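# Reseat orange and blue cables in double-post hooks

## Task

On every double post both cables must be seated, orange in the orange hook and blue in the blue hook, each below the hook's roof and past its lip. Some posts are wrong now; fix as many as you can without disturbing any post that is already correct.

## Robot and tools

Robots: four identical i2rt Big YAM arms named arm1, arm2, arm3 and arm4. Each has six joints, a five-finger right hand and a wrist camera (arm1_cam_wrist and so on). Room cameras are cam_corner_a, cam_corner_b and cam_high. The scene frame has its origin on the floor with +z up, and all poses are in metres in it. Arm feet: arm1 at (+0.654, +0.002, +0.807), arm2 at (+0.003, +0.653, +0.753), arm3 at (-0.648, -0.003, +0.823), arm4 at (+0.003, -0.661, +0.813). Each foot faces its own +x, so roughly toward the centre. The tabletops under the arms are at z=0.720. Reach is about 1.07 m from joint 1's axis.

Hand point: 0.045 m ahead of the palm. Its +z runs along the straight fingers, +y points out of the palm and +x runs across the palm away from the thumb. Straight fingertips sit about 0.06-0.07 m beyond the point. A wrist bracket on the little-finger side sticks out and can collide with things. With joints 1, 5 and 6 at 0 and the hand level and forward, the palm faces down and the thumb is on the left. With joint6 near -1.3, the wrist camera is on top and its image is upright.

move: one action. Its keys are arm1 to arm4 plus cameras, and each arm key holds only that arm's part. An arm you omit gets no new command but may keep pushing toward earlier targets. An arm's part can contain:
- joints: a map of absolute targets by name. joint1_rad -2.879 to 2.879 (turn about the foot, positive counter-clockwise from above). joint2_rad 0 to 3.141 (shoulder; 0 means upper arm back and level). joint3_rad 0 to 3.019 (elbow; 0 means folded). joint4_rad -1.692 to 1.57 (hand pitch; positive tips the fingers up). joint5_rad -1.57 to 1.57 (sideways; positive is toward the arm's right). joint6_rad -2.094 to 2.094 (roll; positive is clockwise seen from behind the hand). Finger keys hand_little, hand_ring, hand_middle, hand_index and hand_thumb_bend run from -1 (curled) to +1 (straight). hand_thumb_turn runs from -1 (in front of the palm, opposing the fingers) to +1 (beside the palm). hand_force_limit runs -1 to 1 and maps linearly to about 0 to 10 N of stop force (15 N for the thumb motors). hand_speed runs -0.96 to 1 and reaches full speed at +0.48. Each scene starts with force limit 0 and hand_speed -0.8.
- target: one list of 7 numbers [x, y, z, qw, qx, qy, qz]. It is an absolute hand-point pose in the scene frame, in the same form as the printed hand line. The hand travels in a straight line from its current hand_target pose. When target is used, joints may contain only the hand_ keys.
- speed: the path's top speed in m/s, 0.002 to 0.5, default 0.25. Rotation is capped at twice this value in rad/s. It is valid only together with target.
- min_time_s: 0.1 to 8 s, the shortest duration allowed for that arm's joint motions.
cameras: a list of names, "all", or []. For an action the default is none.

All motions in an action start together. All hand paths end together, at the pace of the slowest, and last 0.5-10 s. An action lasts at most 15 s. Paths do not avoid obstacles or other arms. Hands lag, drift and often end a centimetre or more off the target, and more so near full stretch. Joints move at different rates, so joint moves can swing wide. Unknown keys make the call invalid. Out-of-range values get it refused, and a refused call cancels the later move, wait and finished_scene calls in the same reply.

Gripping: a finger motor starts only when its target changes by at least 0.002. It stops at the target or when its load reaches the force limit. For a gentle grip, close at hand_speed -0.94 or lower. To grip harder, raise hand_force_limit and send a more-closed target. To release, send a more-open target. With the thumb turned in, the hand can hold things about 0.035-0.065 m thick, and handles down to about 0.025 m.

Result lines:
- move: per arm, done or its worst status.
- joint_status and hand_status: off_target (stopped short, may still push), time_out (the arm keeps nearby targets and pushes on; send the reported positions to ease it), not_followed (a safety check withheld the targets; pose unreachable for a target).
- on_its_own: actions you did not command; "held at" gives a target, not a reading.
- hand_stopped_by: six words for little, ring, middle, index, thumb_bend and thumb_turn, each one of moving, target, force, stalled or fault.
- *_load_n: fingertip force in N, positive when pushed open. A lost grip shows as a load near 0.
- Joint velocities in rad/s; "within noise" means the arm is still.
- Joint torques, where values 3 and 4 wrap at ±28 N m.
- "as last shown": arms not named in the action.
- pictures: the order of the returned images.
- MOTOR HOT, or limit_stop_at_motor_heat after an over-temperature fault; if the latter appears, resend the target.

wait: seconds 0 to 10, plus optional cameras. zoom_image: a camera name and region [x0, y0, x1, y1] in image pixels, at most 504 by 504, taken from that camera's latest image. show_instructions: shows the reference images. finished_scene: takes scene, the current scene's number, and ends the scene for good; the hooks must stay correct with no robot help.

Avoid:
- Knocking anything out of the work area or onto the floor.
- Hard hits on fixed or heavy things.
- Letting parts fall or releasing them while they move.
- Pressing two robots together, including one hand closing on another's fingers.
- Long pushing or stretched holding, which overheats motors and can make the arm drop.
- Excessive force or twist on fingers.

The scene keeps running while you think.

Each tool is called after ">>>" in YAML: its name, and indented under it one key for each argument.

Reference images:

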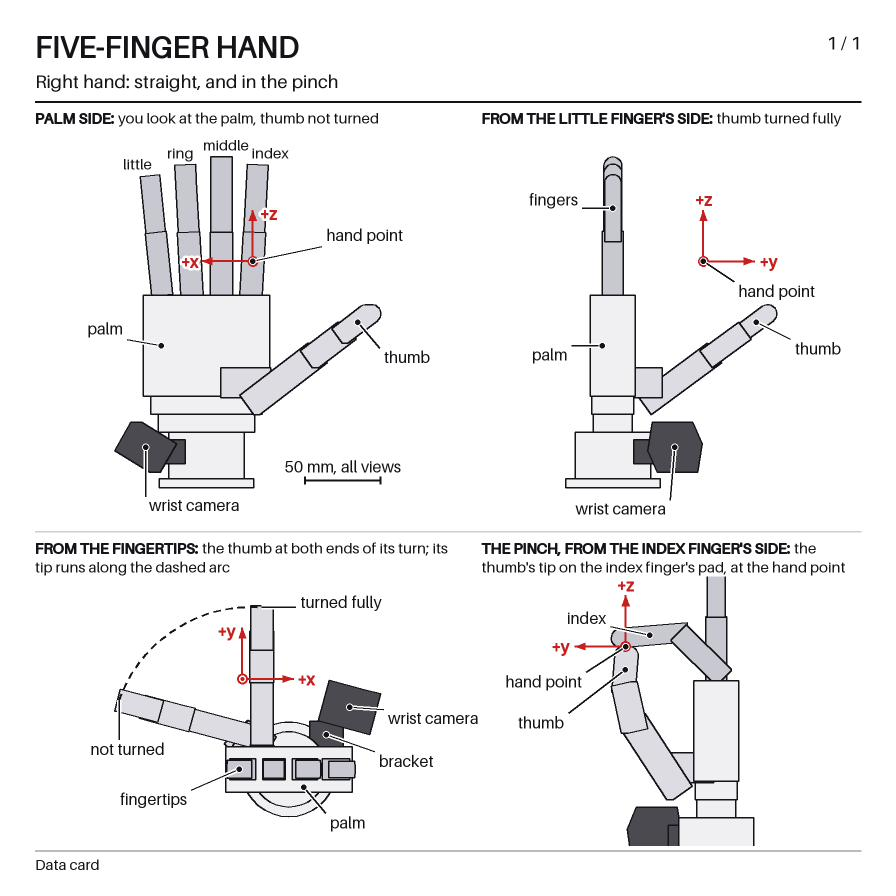

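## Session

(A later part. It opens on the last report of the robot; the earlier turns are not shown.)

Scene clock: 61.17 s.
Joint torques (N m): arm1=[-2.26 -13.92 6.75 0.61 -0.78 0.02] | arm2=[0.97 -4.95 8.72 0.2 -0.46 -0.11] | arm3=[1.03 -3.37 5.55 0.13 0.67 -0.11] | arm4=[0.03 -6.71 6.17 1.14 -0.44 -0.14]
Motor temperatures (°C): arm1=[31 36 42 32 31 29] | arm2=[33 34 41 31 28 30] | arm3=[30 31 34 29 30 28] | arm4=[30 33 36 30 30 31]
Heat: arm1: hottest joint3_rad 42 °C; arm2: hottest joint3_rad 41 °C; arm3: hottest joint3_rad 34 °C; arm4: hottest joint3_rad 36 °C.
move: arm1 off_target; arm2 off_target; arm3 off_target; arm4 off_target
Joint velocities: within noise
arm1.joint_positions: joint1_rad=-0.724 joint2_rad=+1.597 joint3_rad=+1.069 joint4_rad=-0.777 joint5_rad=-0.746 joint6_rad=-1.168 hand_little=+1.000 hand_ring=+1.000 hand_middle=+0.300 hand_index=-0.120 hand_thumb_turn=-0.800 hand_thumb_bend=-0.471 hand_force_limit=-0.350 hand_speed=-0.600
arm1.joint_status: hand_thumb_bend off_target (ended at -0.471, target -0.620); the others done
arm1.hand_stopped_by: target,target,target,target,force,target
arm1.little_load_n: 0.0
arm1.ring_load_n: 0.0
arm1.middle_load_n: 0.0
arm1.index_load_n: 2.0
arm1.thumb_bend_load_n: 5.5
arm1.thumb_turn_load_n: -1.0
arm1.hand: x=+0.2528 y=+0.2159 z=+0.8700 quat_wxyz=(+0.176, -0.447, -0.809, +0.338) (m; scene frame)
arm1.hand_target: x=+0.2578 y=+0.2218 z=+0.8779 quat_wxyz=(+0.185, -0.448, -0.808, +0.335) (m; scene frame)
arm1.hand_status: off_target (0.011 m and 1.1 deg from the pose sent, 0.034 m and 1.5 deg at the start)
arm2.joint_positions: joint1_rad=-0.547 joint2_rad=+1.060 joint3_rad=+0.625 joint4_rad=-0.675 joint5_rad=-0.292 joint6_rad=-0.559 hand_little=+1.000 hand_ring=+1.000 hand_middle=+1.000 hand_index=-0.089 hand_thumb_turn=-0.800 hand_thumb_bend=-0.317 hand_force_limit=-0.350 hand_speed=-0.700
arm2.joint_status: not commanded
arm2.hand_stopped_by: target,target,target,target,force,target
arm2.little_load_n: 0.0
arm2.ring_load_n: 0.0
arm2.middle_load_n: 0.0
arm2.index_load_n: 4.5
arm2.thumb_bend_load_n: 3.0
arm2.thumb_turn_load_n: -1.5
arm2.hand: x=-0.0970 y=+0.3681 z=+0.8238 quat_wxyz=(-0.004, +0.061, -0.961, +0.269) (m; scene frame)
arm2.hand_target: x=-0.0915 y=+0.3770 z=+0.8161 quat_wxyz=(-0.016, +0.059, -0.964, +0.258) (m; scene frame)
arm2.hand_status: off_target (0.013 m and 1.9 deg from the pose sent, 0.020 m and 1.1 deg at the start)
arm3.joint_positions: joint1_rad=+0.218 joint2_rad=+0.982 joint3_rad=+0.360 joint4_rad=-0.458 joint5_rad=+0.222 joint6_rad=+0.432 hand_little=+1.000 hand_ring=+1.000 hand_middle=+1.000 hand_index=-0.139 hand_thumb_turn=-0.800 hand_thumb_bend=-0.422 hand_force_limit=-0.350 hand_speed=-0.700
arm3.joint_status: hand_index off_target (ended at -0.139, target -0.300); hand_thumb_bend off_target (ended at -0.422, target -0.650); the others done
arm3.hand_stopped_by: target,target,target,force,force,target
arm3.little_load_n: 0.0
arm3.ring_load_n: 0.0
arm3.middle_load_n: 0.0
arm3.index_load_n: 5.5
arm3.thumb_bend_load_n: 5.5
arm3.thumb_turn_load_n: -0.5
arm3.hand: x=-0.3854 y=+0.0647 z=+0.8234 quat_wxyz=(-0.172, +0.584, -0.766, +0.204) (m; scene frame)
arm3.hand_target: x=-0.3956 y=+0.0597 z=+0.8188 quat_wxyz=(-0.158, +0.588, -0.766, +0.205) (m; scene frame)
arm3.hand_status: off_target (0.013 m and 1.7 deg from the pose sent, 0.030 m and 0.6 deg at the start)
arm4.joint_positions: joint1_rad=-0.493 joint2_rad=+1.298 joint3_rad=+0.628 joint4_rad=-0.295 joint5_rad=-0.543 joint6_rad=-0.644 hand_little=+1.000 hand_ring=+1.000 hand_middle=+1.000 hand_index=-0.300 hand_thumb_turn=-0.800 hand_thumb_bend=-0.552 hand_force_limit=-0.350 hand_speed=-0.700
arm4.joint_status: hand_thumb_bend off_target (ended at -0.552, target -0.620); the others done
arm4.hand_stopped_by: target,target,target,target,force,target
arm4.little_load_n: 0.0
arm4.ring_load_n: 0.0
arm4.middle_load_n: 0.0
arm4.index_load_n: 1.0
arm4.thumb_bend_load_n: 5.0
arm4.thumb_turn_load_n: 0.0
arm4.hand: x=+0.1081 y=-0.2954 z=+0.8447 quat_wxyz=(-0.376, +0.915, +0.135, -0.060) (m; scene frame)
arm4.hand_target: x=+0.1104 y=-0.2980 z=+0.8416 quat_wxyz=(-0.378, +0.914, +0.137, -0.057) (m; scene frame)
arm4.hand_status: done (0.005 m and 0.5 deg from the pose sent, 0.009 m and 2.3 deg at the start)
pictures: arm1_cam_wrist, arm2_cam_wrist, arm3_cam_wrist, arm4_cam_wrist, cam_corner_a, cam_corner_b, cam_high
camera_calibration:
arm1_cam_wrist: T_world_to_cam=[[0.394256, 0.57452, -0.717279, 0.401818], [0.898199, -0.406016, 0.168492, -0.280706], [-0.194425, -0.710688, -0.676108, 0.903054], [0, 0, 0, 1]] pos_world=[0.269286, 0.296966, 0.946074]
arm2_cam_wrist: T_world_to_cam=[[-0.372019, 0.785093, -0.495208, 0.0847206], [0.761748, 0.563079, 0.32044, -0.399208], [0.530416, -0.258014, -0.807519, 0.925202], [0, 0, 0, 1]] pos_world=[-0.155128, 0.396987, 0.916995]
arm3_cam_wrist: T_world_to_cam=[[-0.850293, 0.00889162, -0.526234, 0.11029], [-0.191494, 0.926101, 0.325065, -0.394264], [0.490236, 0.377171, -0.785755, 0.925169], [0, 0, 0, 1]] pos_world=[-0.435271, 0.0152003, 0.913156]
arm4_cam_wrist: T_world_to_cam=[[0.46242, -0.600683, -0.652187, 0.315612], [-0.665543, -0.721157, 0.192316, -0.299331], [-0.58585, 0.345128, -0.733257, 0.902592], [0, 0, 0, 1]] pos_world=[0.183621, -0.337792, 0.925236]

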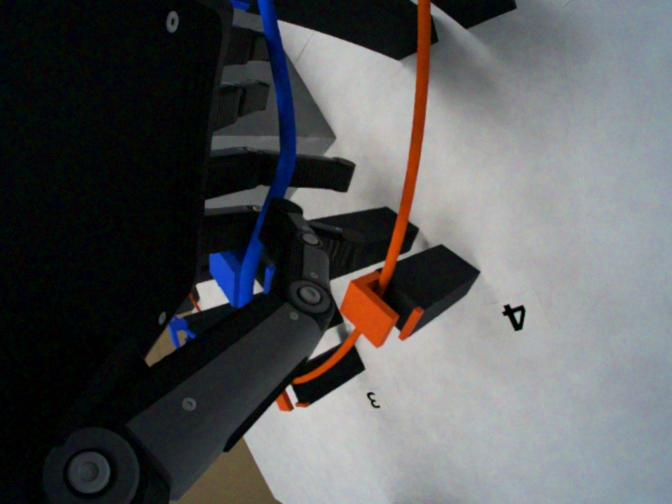

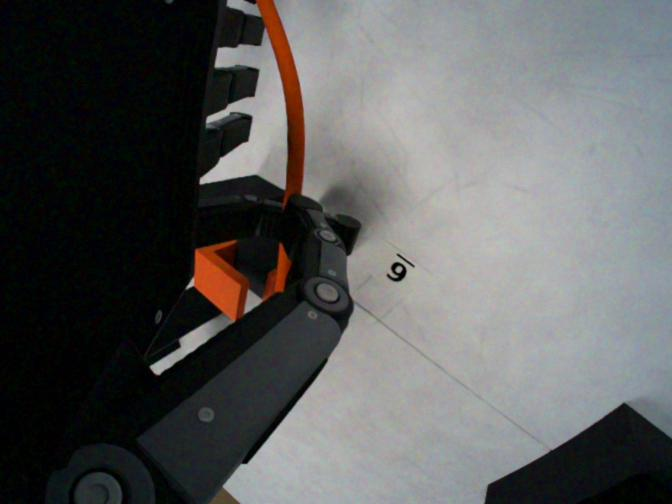

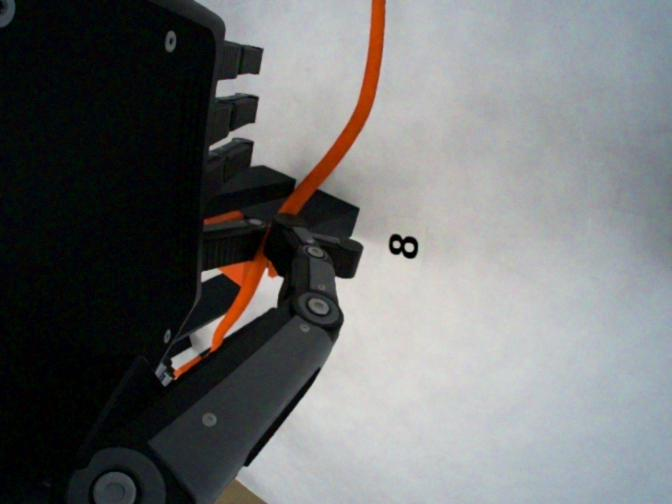

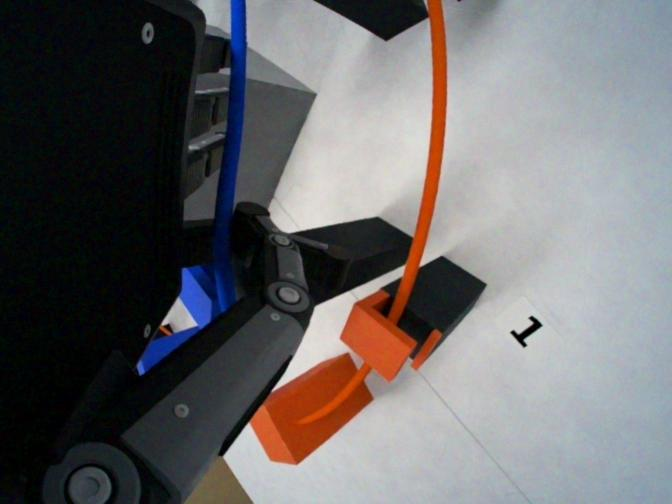

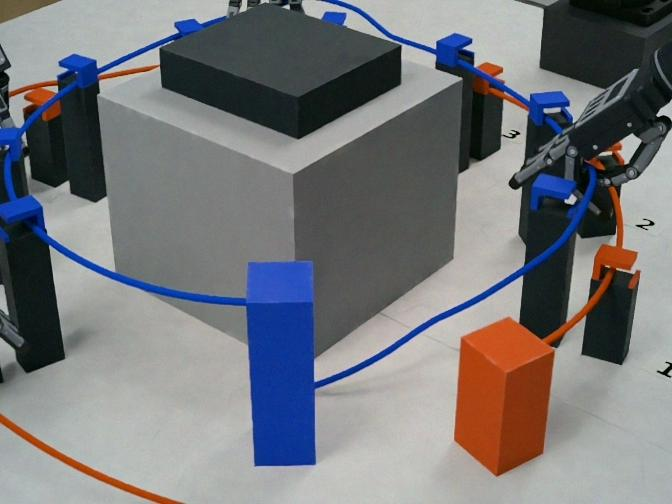

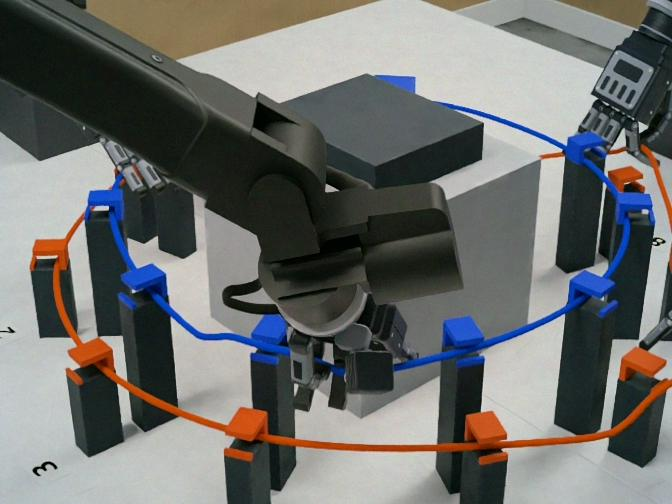

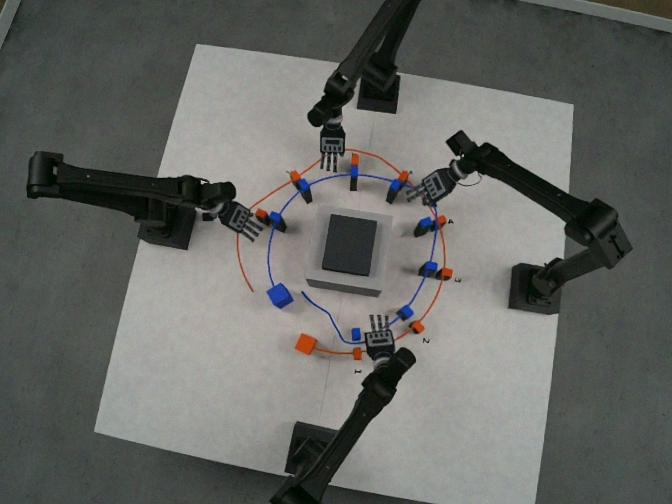

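>>> move:
  arm1: {"target": [0.2545, 0.2180, 0.8515, -0.1855, 0.4479, 0.8080, -0.3347], "speed": 0.04}
  arm2: {"target": [-0.0985, 0.3290, 0.8250, 0.0158, -0.0589, 0.9641, -0.2583], "speed": 0.05}
  arm3: {"target": [-0.4005, 0.0577, 0.8030, 0.1576, -0.5880, 0.7663, -0.2053], "speed": 0.04}
  arm4: {"target": [0.1065, -0.2905, 0.8500, -0.3574, 0.9131, 0.0860, -0.1753], "speed": 0.05}
  cameras: ["all"]

>>> zoom_image:
  camera: "arm1_cam_wrist"
  region: [210, 170, 390, 350]

>>> zoom_image:
  camera: "arm2_cam_wrist"
  region: [210, 170, 390, 350]

>>> zoom_image:
  camera: "arm3_cam_wrist"
  region: [210, 170, 390, 350]

>>> zoom_image:
  camera: "arm4_cam_wrist"
  region: [170, 170, 390, 390]

>>> zoom_image:
  camera: "cam_corner_a"
  region: [490, 130, 672, 312]

>>> zoom_image:
  camera: "cam_corner_b"
  region: [230, 280, 450, 400]

>>> zoom_image:
  camera: "cam_corner_b"
  region: [570, 280, 672, 400]

>>> zoom_image:
  camera: "cam_corner_b"
  region: [580, 120, 672, 230]

Scene clock: 75.17 s.
Joint torques (N m): arm1=[-1.03 -10.93 6.54 1.66 -0.66 0.17] | arm2=[2.43 -6.12 13.83 0.44 -0.1 0] | arm3=[0.73 -1.26 5.76 1.42 0.39 -0.13] | arm4=[-0.21 -6.71 10.03 -0.05 -0.58 0.09]
Motor temperatures (°C): arm1=[31 37 43 31 31 29] | arm2=[33 34 41 31 28 30] | arm3=[30 31 34 29 30 28] | arm4=[30 33 36 30 30 31]
Heat: arm1: hottest joint3_rad 43 °C; arm2: hottest joint3_rad 41 °C; arm3: hottest joint3_rad 34 °C; arm4: hottest joint3_rad 36 °C.
move: arm1 done; arm2 off_target; arm3 done; arm4 off_target
Joint velocities: within noise
arm1.joint_positions: joint1_rad=-0.724 joint2_rad=+1.597 joint3_rad=+1.032 joint4_rad=-0.717 joint5_rad=-0.746 joint6_rad=-1.168 hand_little=+1.000 hand_ring=+1.000 hand_middle=+0.300 hand_index=-0.120 hand_thumb_turn=-0.800 hand_thumb_bend=-0.471 hand_force_limit=-0.350 hand_speed=-0.600
arm1.joint_status: not commanded
arm1.hand_stopped_by: target,target,target,target,force,target
arm1.little_load_n: 0.0
arm1.ring_load_n: 0.0
arm1.middle_load_n: 0.0
arm1.index_load_n: 1.5
arm1.thumb_bend_load_n: 5.5
arm1.thumb_turn_load_n: -1.0
arm1.hand: x=+0.2539 y=+0.2150 z=+0.8585 quat_wxyz=(+0.187, -0.443, -0.810, +0.335) (m; scene frame)
arm1.hand_target: x=+0.2546 y=+0.2178 z=+0.8516 quat_wxyz=(+0.185, -0.448, -0.808, +0.335) (m; scene frame)
arm1.hand_status: done (0.008 m and 0.7 deg from the pose sent, 0.019 m and 1.1 deg at the start)
arm2.joint_positions: joint1_rad=-0.509 joint2_rad=+1.181 joint3_rad=+0.677 joint4_rad=-0.655 joint5_rad=-0.278 joint6_rad=-0.522 hand_little=+1.000 hand_ring=+1.000 hand_middle=+1.000 hand_index=-0.089 hand_thumb_turn=-0.800 hand_thumb_bend=-0.317 hand_force_limit=-0.350 hand_speed=-0.700
arm2.joint_status: not commanded
arm2.hand_stopped_by: target,target,target,target,force,target
arm2.little_load_n: 0.0
arm2.ring_load_n: 0.0
arm2.middle_load_n: 0.0
arm2.index_load_n: 4.0
arm2.thumb_bend_load_n: 3.0
arm2.thumb_turn_load_n: -0.5
arm2.hand: x=-0.0952 y=+0.3467 z=+0.8107 quat_wxyz=(-0.020, +0.057, -0.967, +0.246) (m; scene frame)
arm2.hand_target: x=-0.0982 y=+0.3296 z=+0.8251 quat_wxyz=(-0.016, +0.059, -0.964, +0.259) (m; scene frame)
arm2.hand_status: off_target (0.023 m and 1.6 deg from the pose sent, 0.039 m and 1.9 deg at the start)
arm3.joint_positions: joint1_rad=+0.218 joint2_rad=+0.983 joint3_rad=+0.317 joint4_rad=-0.422 joint5_rad=+0.227 joint6_rad=+0.432 hand_little=+1.000 hand_ring=+1.000 hand_middle=+1.000 hand_index=-0.139 hand_thumb_turn=-0.800 hand_thumb_bend=-0.422 hand_force_limit=-0.350 hand_speed=-0.700
arm3.joint_status: not commanded
arm3.hand_stopped_by: target,target,target,force,force,target
arm3.little_load_n: 0.0
arm3.ring_load_n: 0.0
arm3.middle_load_n: 0.0
arm3.index_load_n: 5.0
arm3.thumb_bend_load_n: 5.5
arm3.thumb_turn_load_n: -0.5
arm3.hand: x=-0.3967 y=+0.0612 z=+0.8092 quat_wxyz=(-0.167, +0.584, -0.767, +0.205) (m; scene frame)
arm3.hand_target: x=-0.4008 y=+0.0577 z=+0.8032 quat_wxyz=(-0.158, +0.588, -0.766, +0.205) (m; scene frame)
arm3.hand_status: done (0.008 m and 1.2 deg from the pose sent, 0.026 m and 1.7 deg at the start)
arm4.joint_positions: joint1_rad=-0.560 joint2_rad=+1.415 joint3_rad=+0.696 joint4_rad=-0.448 joint5_rad=-0.725 joint6_rad=-0.638 hand_little=+1.000 hand_ring=+1.000 hand_middle=+1.000 hand_index=-0.300 hand_thumb_turn=-0.800 hand_thumb_bend=-0.552 hand_force_limit=-0.350 hand_speed=-0.700
arm4.joint_status: not commanded
arm4.hand_stopped_by: target,target,target,target,force,target
arm4.little_load_n: 0.0
arm4.ring_load_n: 0.0
arm4.middle_load_n: 0.0
arm4.index_load_n: 1.0
arm4.thumb_bend_load_n: 4.5
arm4.thumb_turn_load_n: 0.0
arm4.hand: x=+0.0939 y=-0.3069 z=+0.8382 quat_wxyz=(-0.349, +0.915, +0.093, -0.179) (m; scene frame)
arm4.hand_target: x=+0.1063 y=-0.2912 z=+0.8502 quat_wxyz=(-0.358, +0.913, +0.086, -0.175) (m; scene frame)
arm4.hand_status: off_target (0.024 m and 1.3 deg from the pose sent, 0.007 m and 14.6 deg at the start)
pictures: arm1_cam_wrist, arm2_cam_wrist, arm3_cam_wrist, arm4_cam_wrist, cam_corner_a, cam_corner_b, cam_high
camera_calibration:
arm1_cam_wrist: T_world_to_cam=[[0.381692, 0.585292, -0.715363, 0.392826], [0.90088, -0.408664, 0.146318, -0.261146], [-0.206704, -0.700305, -0.683262, 0.901936], [0, 0, 0, 1]] pos_world=[0.271757, 0.294991, 0.935482]
arm2_cam_wrist: T_world_to_cam=[[-0.356745, 0.809862, -0.465679, 0.0646045], [0.751802, 0.544782, 0.371492, -0.420363], [0.554551, -0.217571, -0.803204, 0.892851], [0, 0, 0, 1]] pos_world=[-0.156055, 0.370943, 0.903388]
arm3_cam_wrist: T_world_to_cam=[[-0.853639, 0.00818919, -0.5208, 0.0876368], [-0.186907, 0.928468, 0.320958, -0.383527], [0.486174, 0.371323, -0.791046, 0.923975], [0, 0, 0, 1]] pos_world=[-0.446087, 0.0122811, 0.899644]
arm4_cam_wrist: T_world_to_cam=[[0.30737, -0.654045, -0.691194, 0.341911], [-0.580568, -0.704399, 0.408365, -0.499724], [-0.753965, 0.275766, -0.596229, 0.773256], [0, 0, 0, 1]] pos_world=[0.187791, -0.341618, 0.901434]

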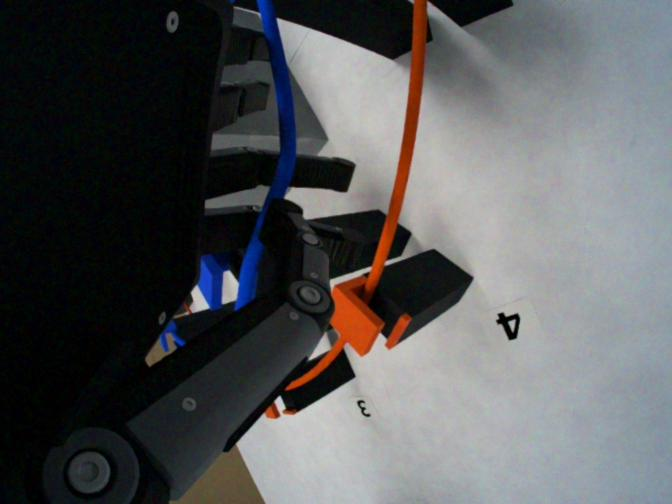

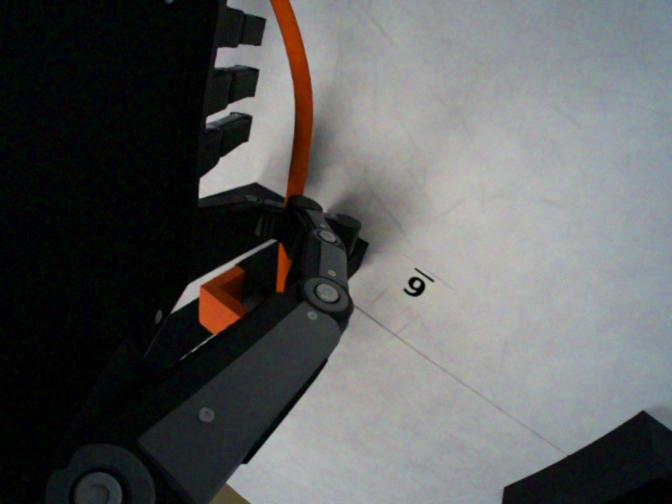

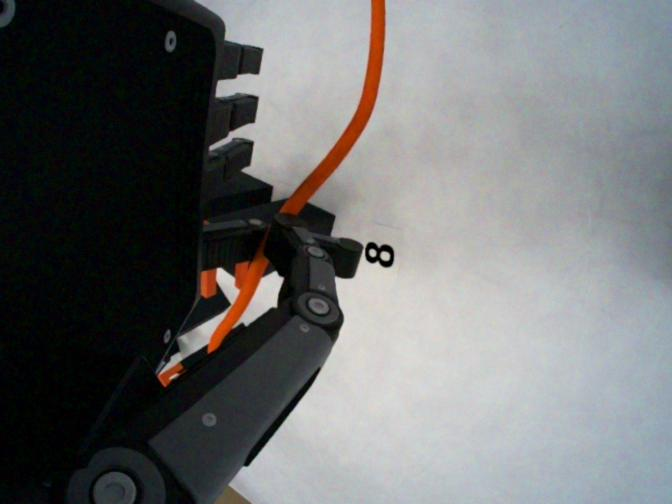

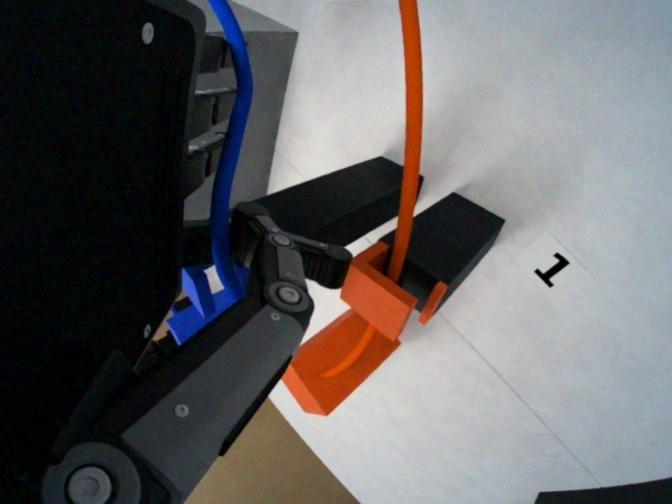

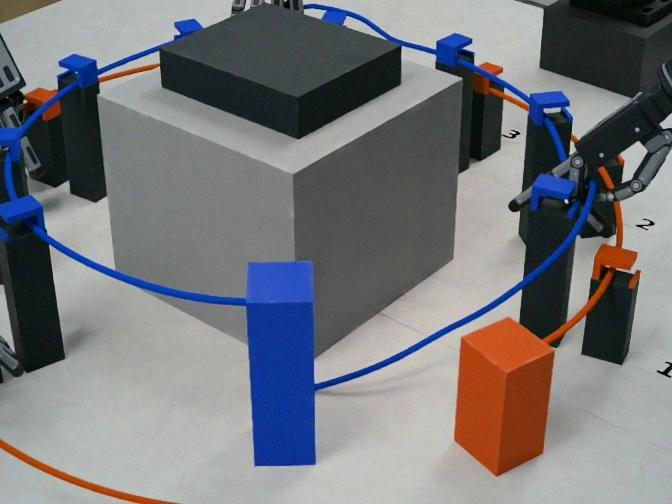

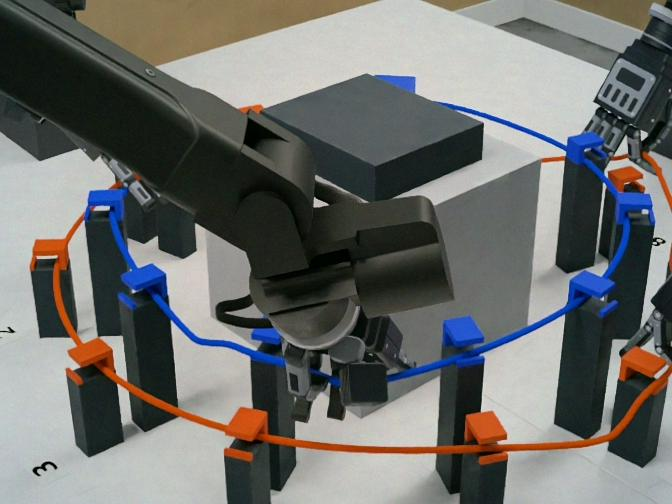

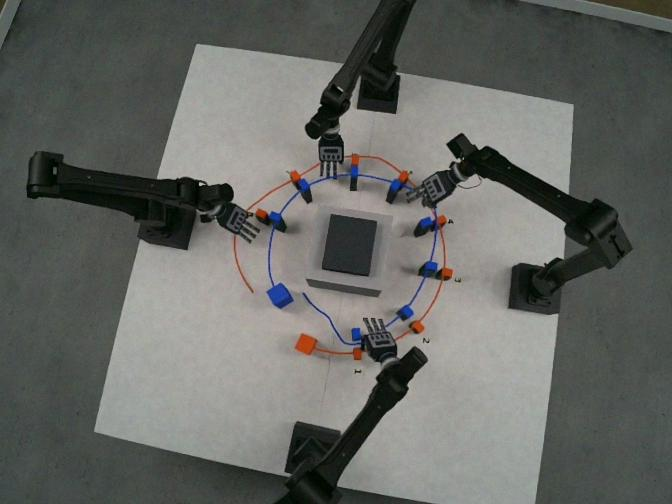

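Scaled by 2.800 from the camera's 672x504 image, which has a finer 960x720 frame.

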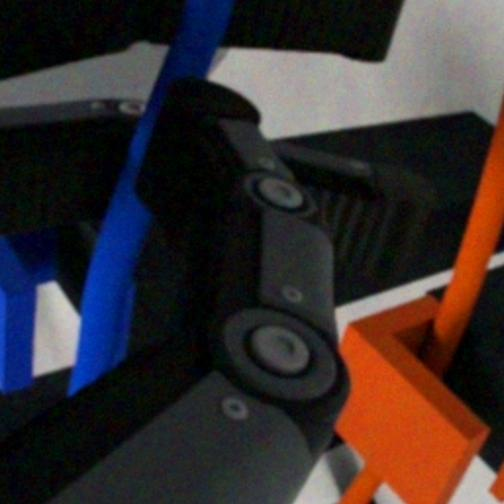

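Scaled by 2.800 from the camera's 672x504 image, which has a finer 960x720 frame.

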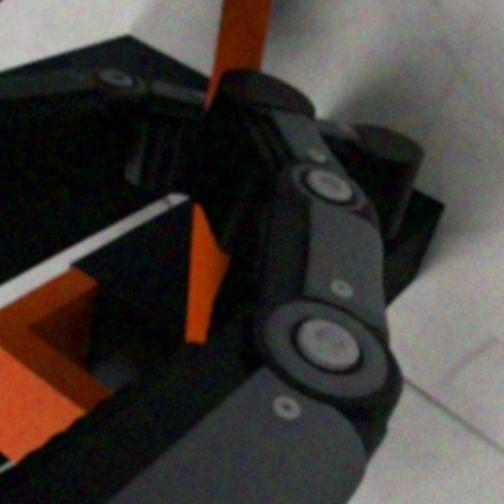

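Scaled by 2.800 from the camera's 672x504 image, which has a finer 960x720 frame.

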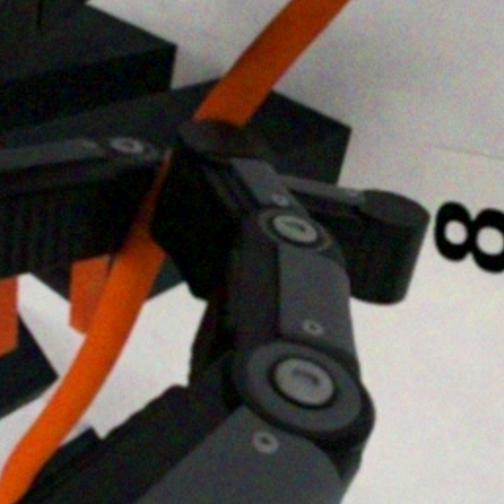

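Scaled by 2.291 from the camera's 672x504 image, which has a finer 960x720 frame.

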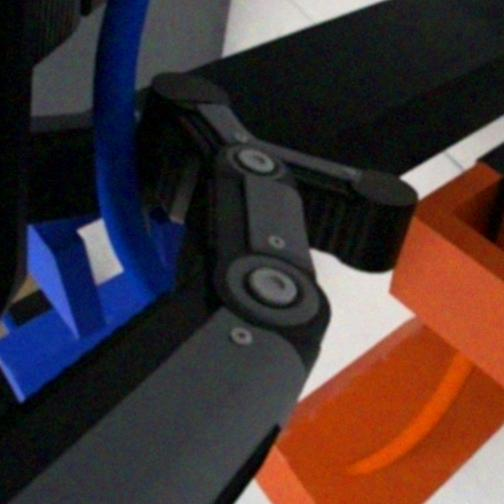

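Scaled by 2.769 from the camera's 672x504 image, which has a finer 960x720 frame.

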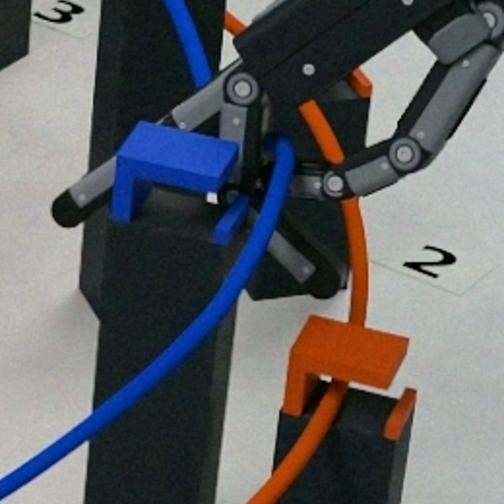

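Scaled by 2.291 from the camera's 672x504 image, which has a finer 960x720 frame.

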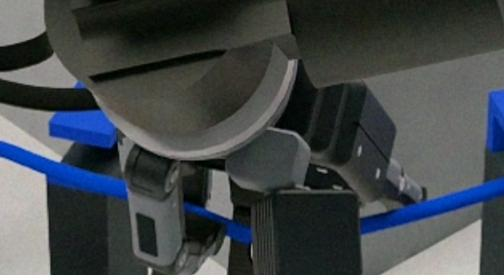

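Scaled by 4.200 from the camera's 672x504 image, which has a finer 960x720 frame.

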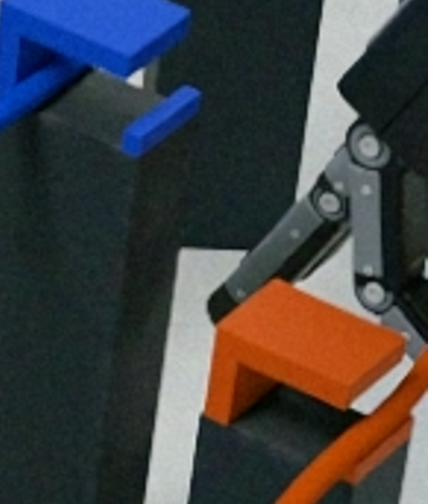

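Scaled by 4.582 from the camera's 672x504 image, which has a finer 960x720 frame.

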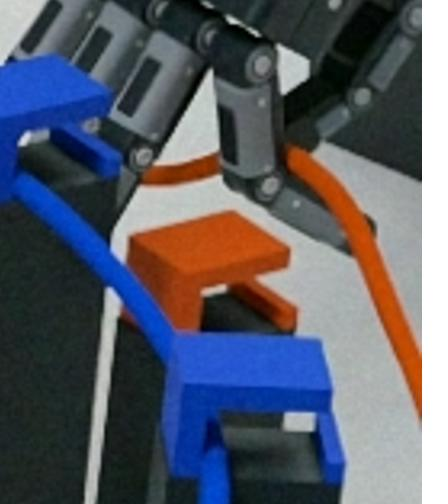

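>>> move:
  arm1: {"target": [0.2100, 0.1925, 0.8510, -0.1855, 0.4479, 0.8080, -0.3347], "speed": 0.05}
  arm2: {"target": [-0.0985, 0.3155, 0.8340, 0.0158, -0.0589, 0.9641, -0.2583], "speed": 0.05}
  arm3: {"target": [-0.3875, 0.0535, 0.7910, 0.1576, -0.5880, 0.7663, -0.2053], "speed": 0.04}
  arm4: {"target": [0.1206, -0.2770, 0.8600, -0.3574, 0.9131, 0.0860, -0.1753], "speed": 0.05}
  cameras: ["all"]

>>> zoom_image:
  camera: "arm1_cam_wrist"
  region: [210, 170, 390, 350]

>>> zoom_image:
  camera: "arm2_cam_wrist"
  region: [210, 170, 390, 350]

>>> zoom_image:
  camera: "arm3_cam_wrist"
  region: [190, 170, 370, 350]

>>> zoom_image:
  camera: "arm4_cam_wrist"
  region: [170, 170, 390, 390]

>>> zoom_image:
  camera: "cam_corner_a"
  region: [490, 130, 672, 312]

>>> zoom_image:
  camera: "cam_corner_b"
  region: [230, 280, 450, 400]

>>> zoom_image:
  camera: "cam_corner_b"
  region: [570, 280, 672, 400]

>>> zoom_image:
  camera: "cam_corner_b"
  region: [580, 120, 672, 230]

Scene clock: 83.20 s.
Joint torques (N m): arm1=[0.62 -10.99 9.31 1.66 -0.56 0.19] | arm2=[2.2 -6.59 14.78 0.24 0.01 -0.03] | arm3=[0.56 -2.08 5.83 1.68 0.09 -0.17] | arm4=[-0.03 -6.65 10.18 0.17 -0.57 0.02]
Motor temperatures (°C): arm1=[31 37 43 31 31 29] | arm2=[33 34 44 31 28 30] | arm3=[30 31 34 29 30 28] | arm4=[30 33 36 30 30 31]
Heat: arm1: hottest joint3_rad 43 °C; arm2: hottest joint3_rad 44 °C; arm3: hottest joint3_rad 34 °C; arm4: hottest joint3_rad 36 °C.
move: arm1 off_target; arm2 off_target; arm3 done; arm4 off_target
Joint velocities: within noise
arm1.joint_positions: joint1_rad=-0.641 joint2_rad=+1.623 joint3_rad=+1.032 joint4_rad=-0.629 joint5_rad=-0.713 joint6_rad=-1.038 hand_little=+1.000 hand_ring=+1.000 hand_middle=+0.300 hand_index=-0.120 hand_thumb_turn=-0.800 hand_thumb_bend=-0.471 hand_force_limit=-0.350 hand_speed=-0.600
arm1.joint_status: not commanded
arm1.hand_stopped_by: target,target,target,target,force,target
arm1.little_load_n: 0.0
arm1.ring_load_n: 0.0
arm1.middle_load_n: 0.0
arm1.index_load_n: 1.5
arm1.thumb_bend_load_n: 4.5
arm1.thumb_turn_load_n: -1.5
arm1.hand: x=+0.2259 y=+0.1897 z=+0.8492 quat_wxyz=(+0.179, -0.455, -0.806, +0.335) (m; scene frame)
arm1.hand_target: x=+0.2104 y=+0.1922 z=+0.8512 quat_wxyz=(+0.186, -0.448, -0.808, +0.335) (m; scene frame)
arm1.hand_status: off_target (0.016 m and 1.1 deg from the pose sent, 0.050 m and 0.7 deg at the start)
arm2.joint_positions: joint1_rad=-0.488 joint2_rad=+1.204 joint3_rad=+0.710 joint4_rad=-0.666 joint5_rad=-0.273 joint6_rad=-0.502 hand_little=+1.000 hand_ring=+1.000 hand_middle=+1.000 hand_index=-0.089 hand_thumb_turn=-0.800 hand_thumb_bend=-0.317 hand_force_limit=-0.350 hand_speed=-0.700
arm2.joint_status: not commanded
arm2.hand_stopped_by: target,target,target,target,force,target
arm2.little_load_n: 0.0
arm2.ring_load_n: 0.0
arm2.middle_load_n: 0.0
arm2.index_load_n: 4.0
arm2.thumb_bend_load_n: 3.5
arm2.thumb_turn_load_n: -0.5
arm2.hand: x=-0.0929 y=+0.3355 z=+0.8160 quat_wxyz=(-0.023, +0.056, -0.968, +0.244) (m; scene frame)
arm2.hand_target: x=-0.0982 y=+0.3162 z=+0.8342 quat_wxyz=(-0.016, +0.059, -0.964, +0.259) (m; scene frame)
arm2.hand_status: off_target (0.028 m and 1.9 deg from the pose sent, 0.039 m and 1.6 deg at the start)
arm3.joint_positions: joint1_rad=+0.190 joint2_rad=+1.078 joint3_rad=+0.317 joint4_rad=-0.335 joint5_rad=+0.219 joint6_rad=+0.405 hand_little=+1.000 hand_ring=+1.000 hand_middle=+1.000 hand_index=-0.139 hand_thumb_turn=-0.800 hand_thumb_bend=-0.422 hand_force_limit=-0.350 hand_speed=-0.700
arm3.joint_status: not commanded
arm3.hand_stopped_by: target,target,target,force,force,target
arm3.little_load_n: 0.0
arm3.ring_load_n: 0.0
arm3.middle_load_n: 0.0
arm3.index_load_n: 5.0
arm3.thumb_bend_load_n: 4.5
arm3.thumb_turn_load_n: -0.5
arm3.hand: x=-0.3883 y=+0.0561 z=+0.7937 quat_wxyz=(-0.160, +0.586, -0.767, +0.204) (m; scene frame)
arm3.hand_target: x=-0.3876 y=+0.0535 z=+0.7911 quat_wxyz=(-0.158, +0.588, -0.766, +0.205) (m; scene frame)
arm3.hand_status: done (0.004 m and 0.4 deg from the pose sent, 0.022 m and 1.2 deg at the start)
arm4.joint_positions: joint1_rad=-0.569 joint2_rad=+1.443 joint3_rad=+0.755 joint4_rad=-0.498 joint5_rad=-0.730 joint6_rad=-0.638 hand_little=+1.000 hand_ring=+1.000 hand_middle=+1.000 hand_index=-0.300 hand_thumb_turn=-0.800 hand_thumb_bend=-0.552 hand_force_limit=-0.350 hand_speed=-0.700
arm4.joint_status: not commanded
arm4.hand_stopped_by: target,target,target,target,force,target
arm4.little_load_n: 0.0
arm4.ring_load_n: 0.0
arm4.middle_load_n: -0.5
arm4.index_load_n: 1.0
arm4.thumb_bend_load_n: 4.5
arm4.thumb_turn_load_n: 0.0
arm4.hand: x=+0.1039 y=-0.2961 z=+0.8467 quat_wxyz=(-0.344, +0.916, +0.086, -0.186) (m; scene frame)
arm4.hand_target: x=+0.1203 y=-0.2780 z=+0.8604 quat_wxyz=(-0.358, +0.913, +0.086, -0.175) (m; scene frame)
arm4.hand_status: off_target (0.029 m and 2.0 deg from the pose sent, 0.046 m and 1.3 deg at the start)
pictures: arm1_cam_wrist, arm2_cam_wrist, arm3_cam_wrist, arm4_cam_wrist, cam_corner_a, cam_corner_b, cam_high
camera_calibration:
arm1_cam_wrist: T_world_to_cam=[[0.406309, 0.568056, -0.715699, 0.409714], [0.89014, -0.422926, 0.169662, -0.259653], [-0.20631, -0.706007, -0.677488, 0.868186], [0, 0, 0, 1]] pos_world=[0.243772, 0.270391, 0.925471]
arm2_cam_wrist: T_world_to_cam=[[-0.355107, 0.811512, -0.464055, 0.0752008], [0.749338, 0.543895, 0.377718, -0.423001], [0.55892, -0.213604, -0.801237, 0.890886], [0, 0, 0, 1]] pos_world=[-0.15426, 0.359338, 0.908484]
arm3_cam_wrist: T_world_to_cam=[[-0.860159, 0.00409084, -0.51001, 0.0758639], [-0.182749, 0.9311, 0.315683, -0.366572], [0.476162, 0.364742, -0.800146, 0.913092], [0, 0, 0, 1]] pos_world=[-0.436515, 0.0079622, 0.885019]
arm4_cam_wrist: T_world_to_cam=[[0.292683, -0.665373, -0.686742, 0.346194], [-0.579078, -0.694854, 0.426434, -0.502333], [-0.760924, 0.272868, -0.588675, 0.776289], [0, 0, 0, 1]] pos_world=[0.198481, -0.330524, 0.90894]

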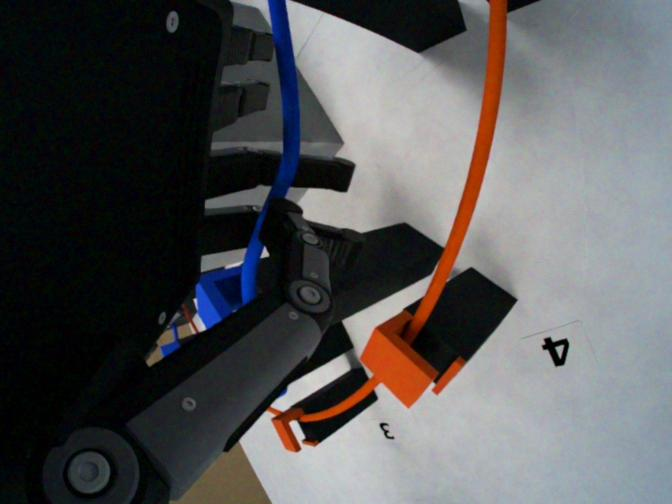

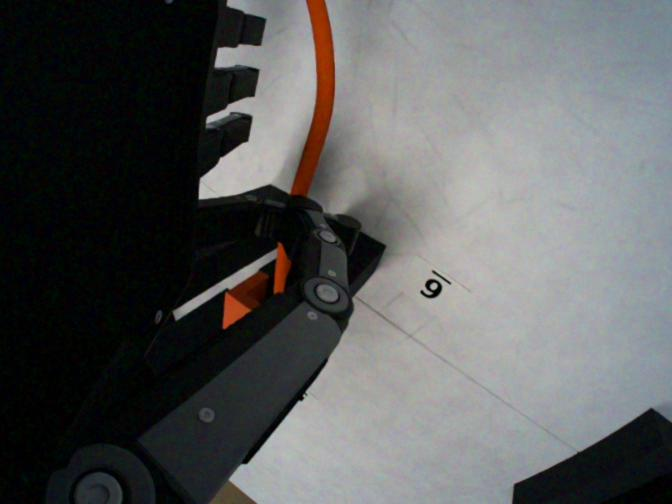

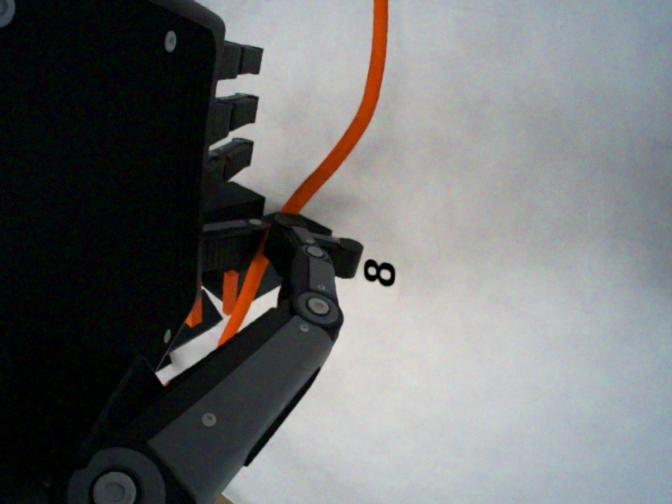

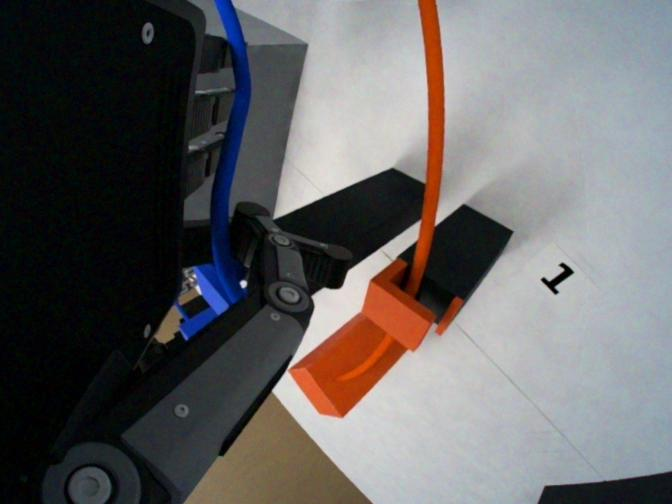

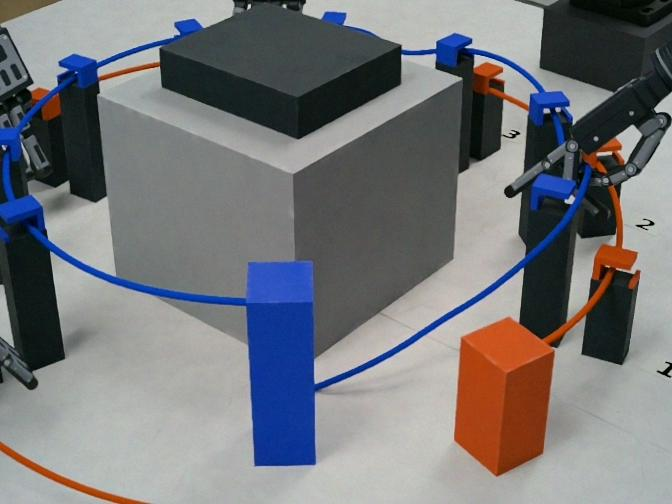

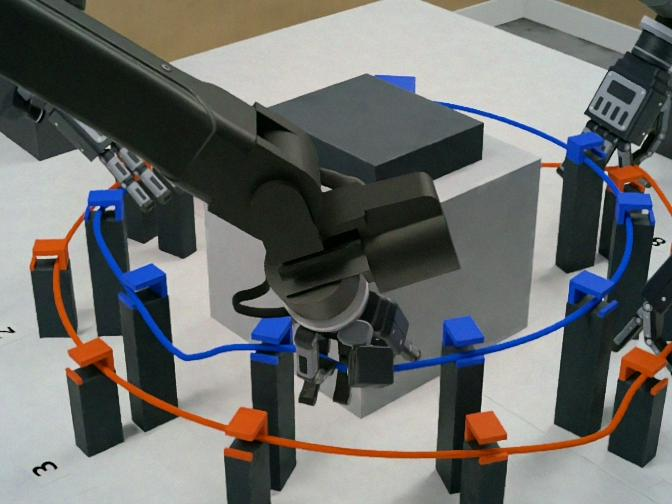

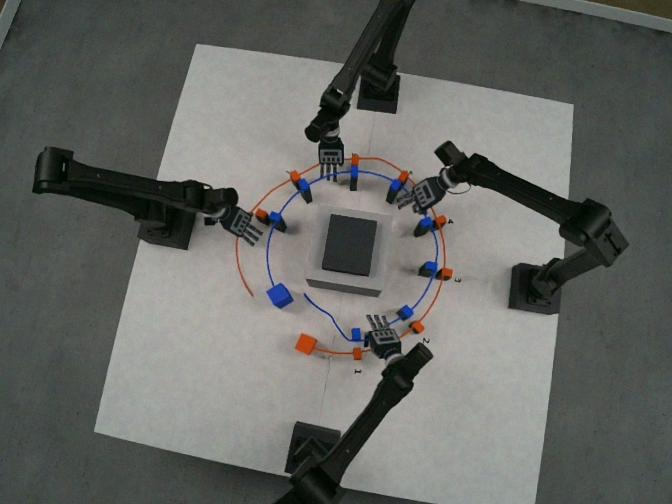

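Scaled by 2.800 from the camera's 672x504 image, which has a finer 960x720 frame.

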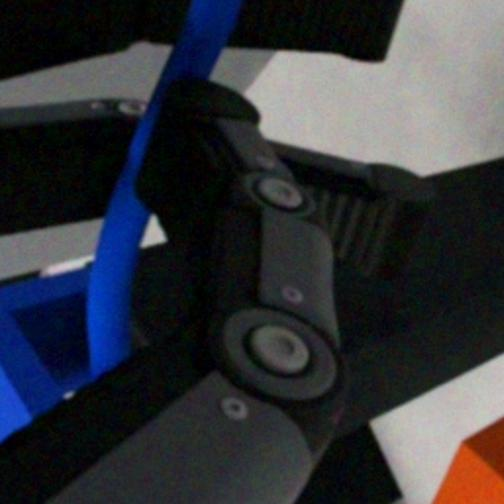

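Scaled by 2.800 from the camera's 672x504 image, which has a finer 960x720 frame.

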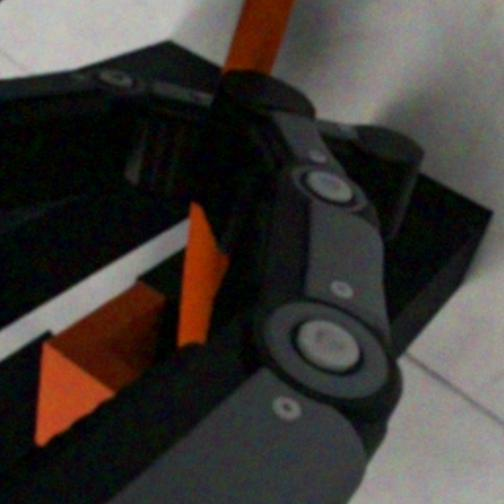

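Scaled by 2.800 from the camera's 672x504 image, which has a finer 960x720 frame.

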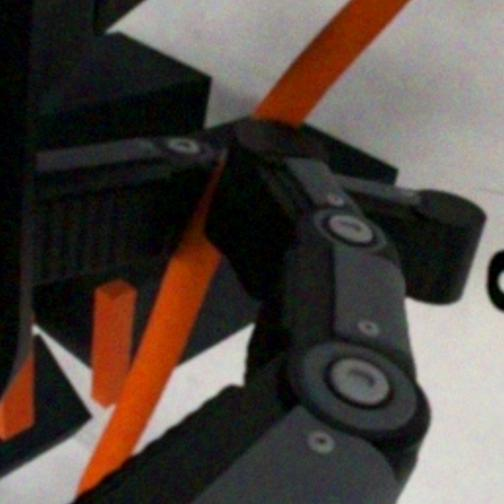

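Scaled by 2.291 from the camera's 672x504 image, which has a finer 960x720 frame.

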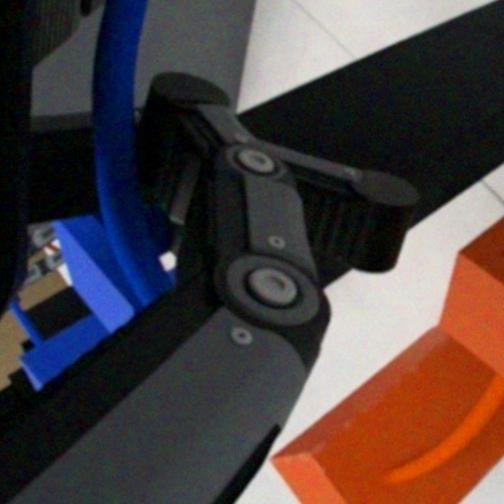

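Scaled by 2.769 from the camera's 672x504 image, which has a finer 960x720 frame.

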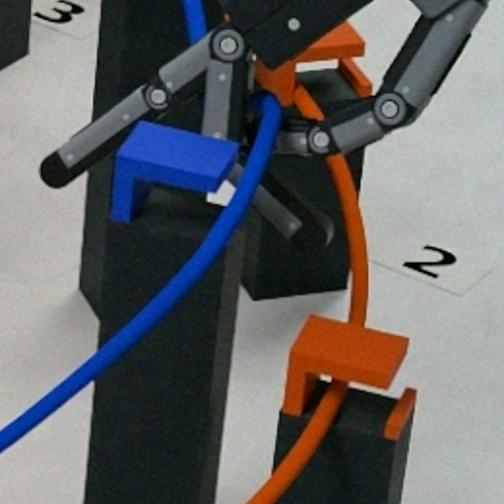

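Scaled by 2.291 from the camera's 672x504 image, which has a finer 960x720 frame.

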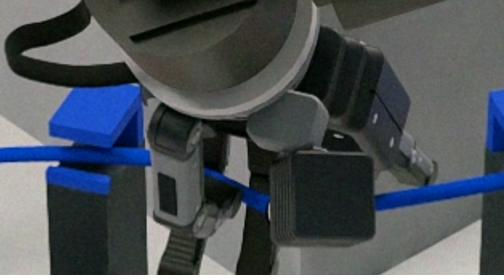

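Scaled by 4.200 from the camera's 672x504 image, which has a finer 960x720 frame.

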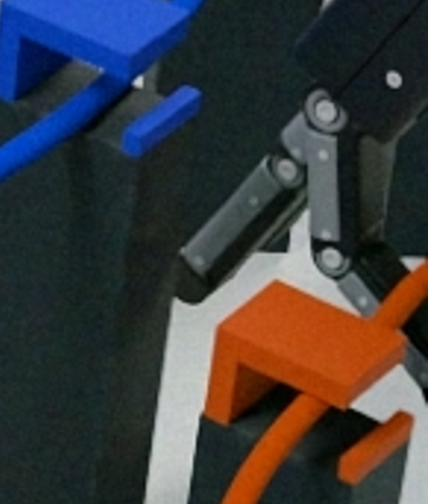

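Scaled by 4.582 from the camera's 672x504 image, which has a finer 960x720 frame.

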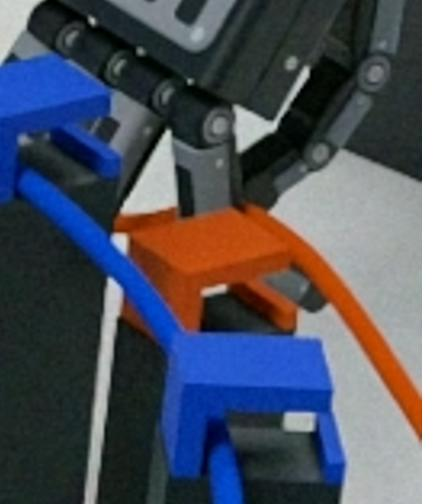

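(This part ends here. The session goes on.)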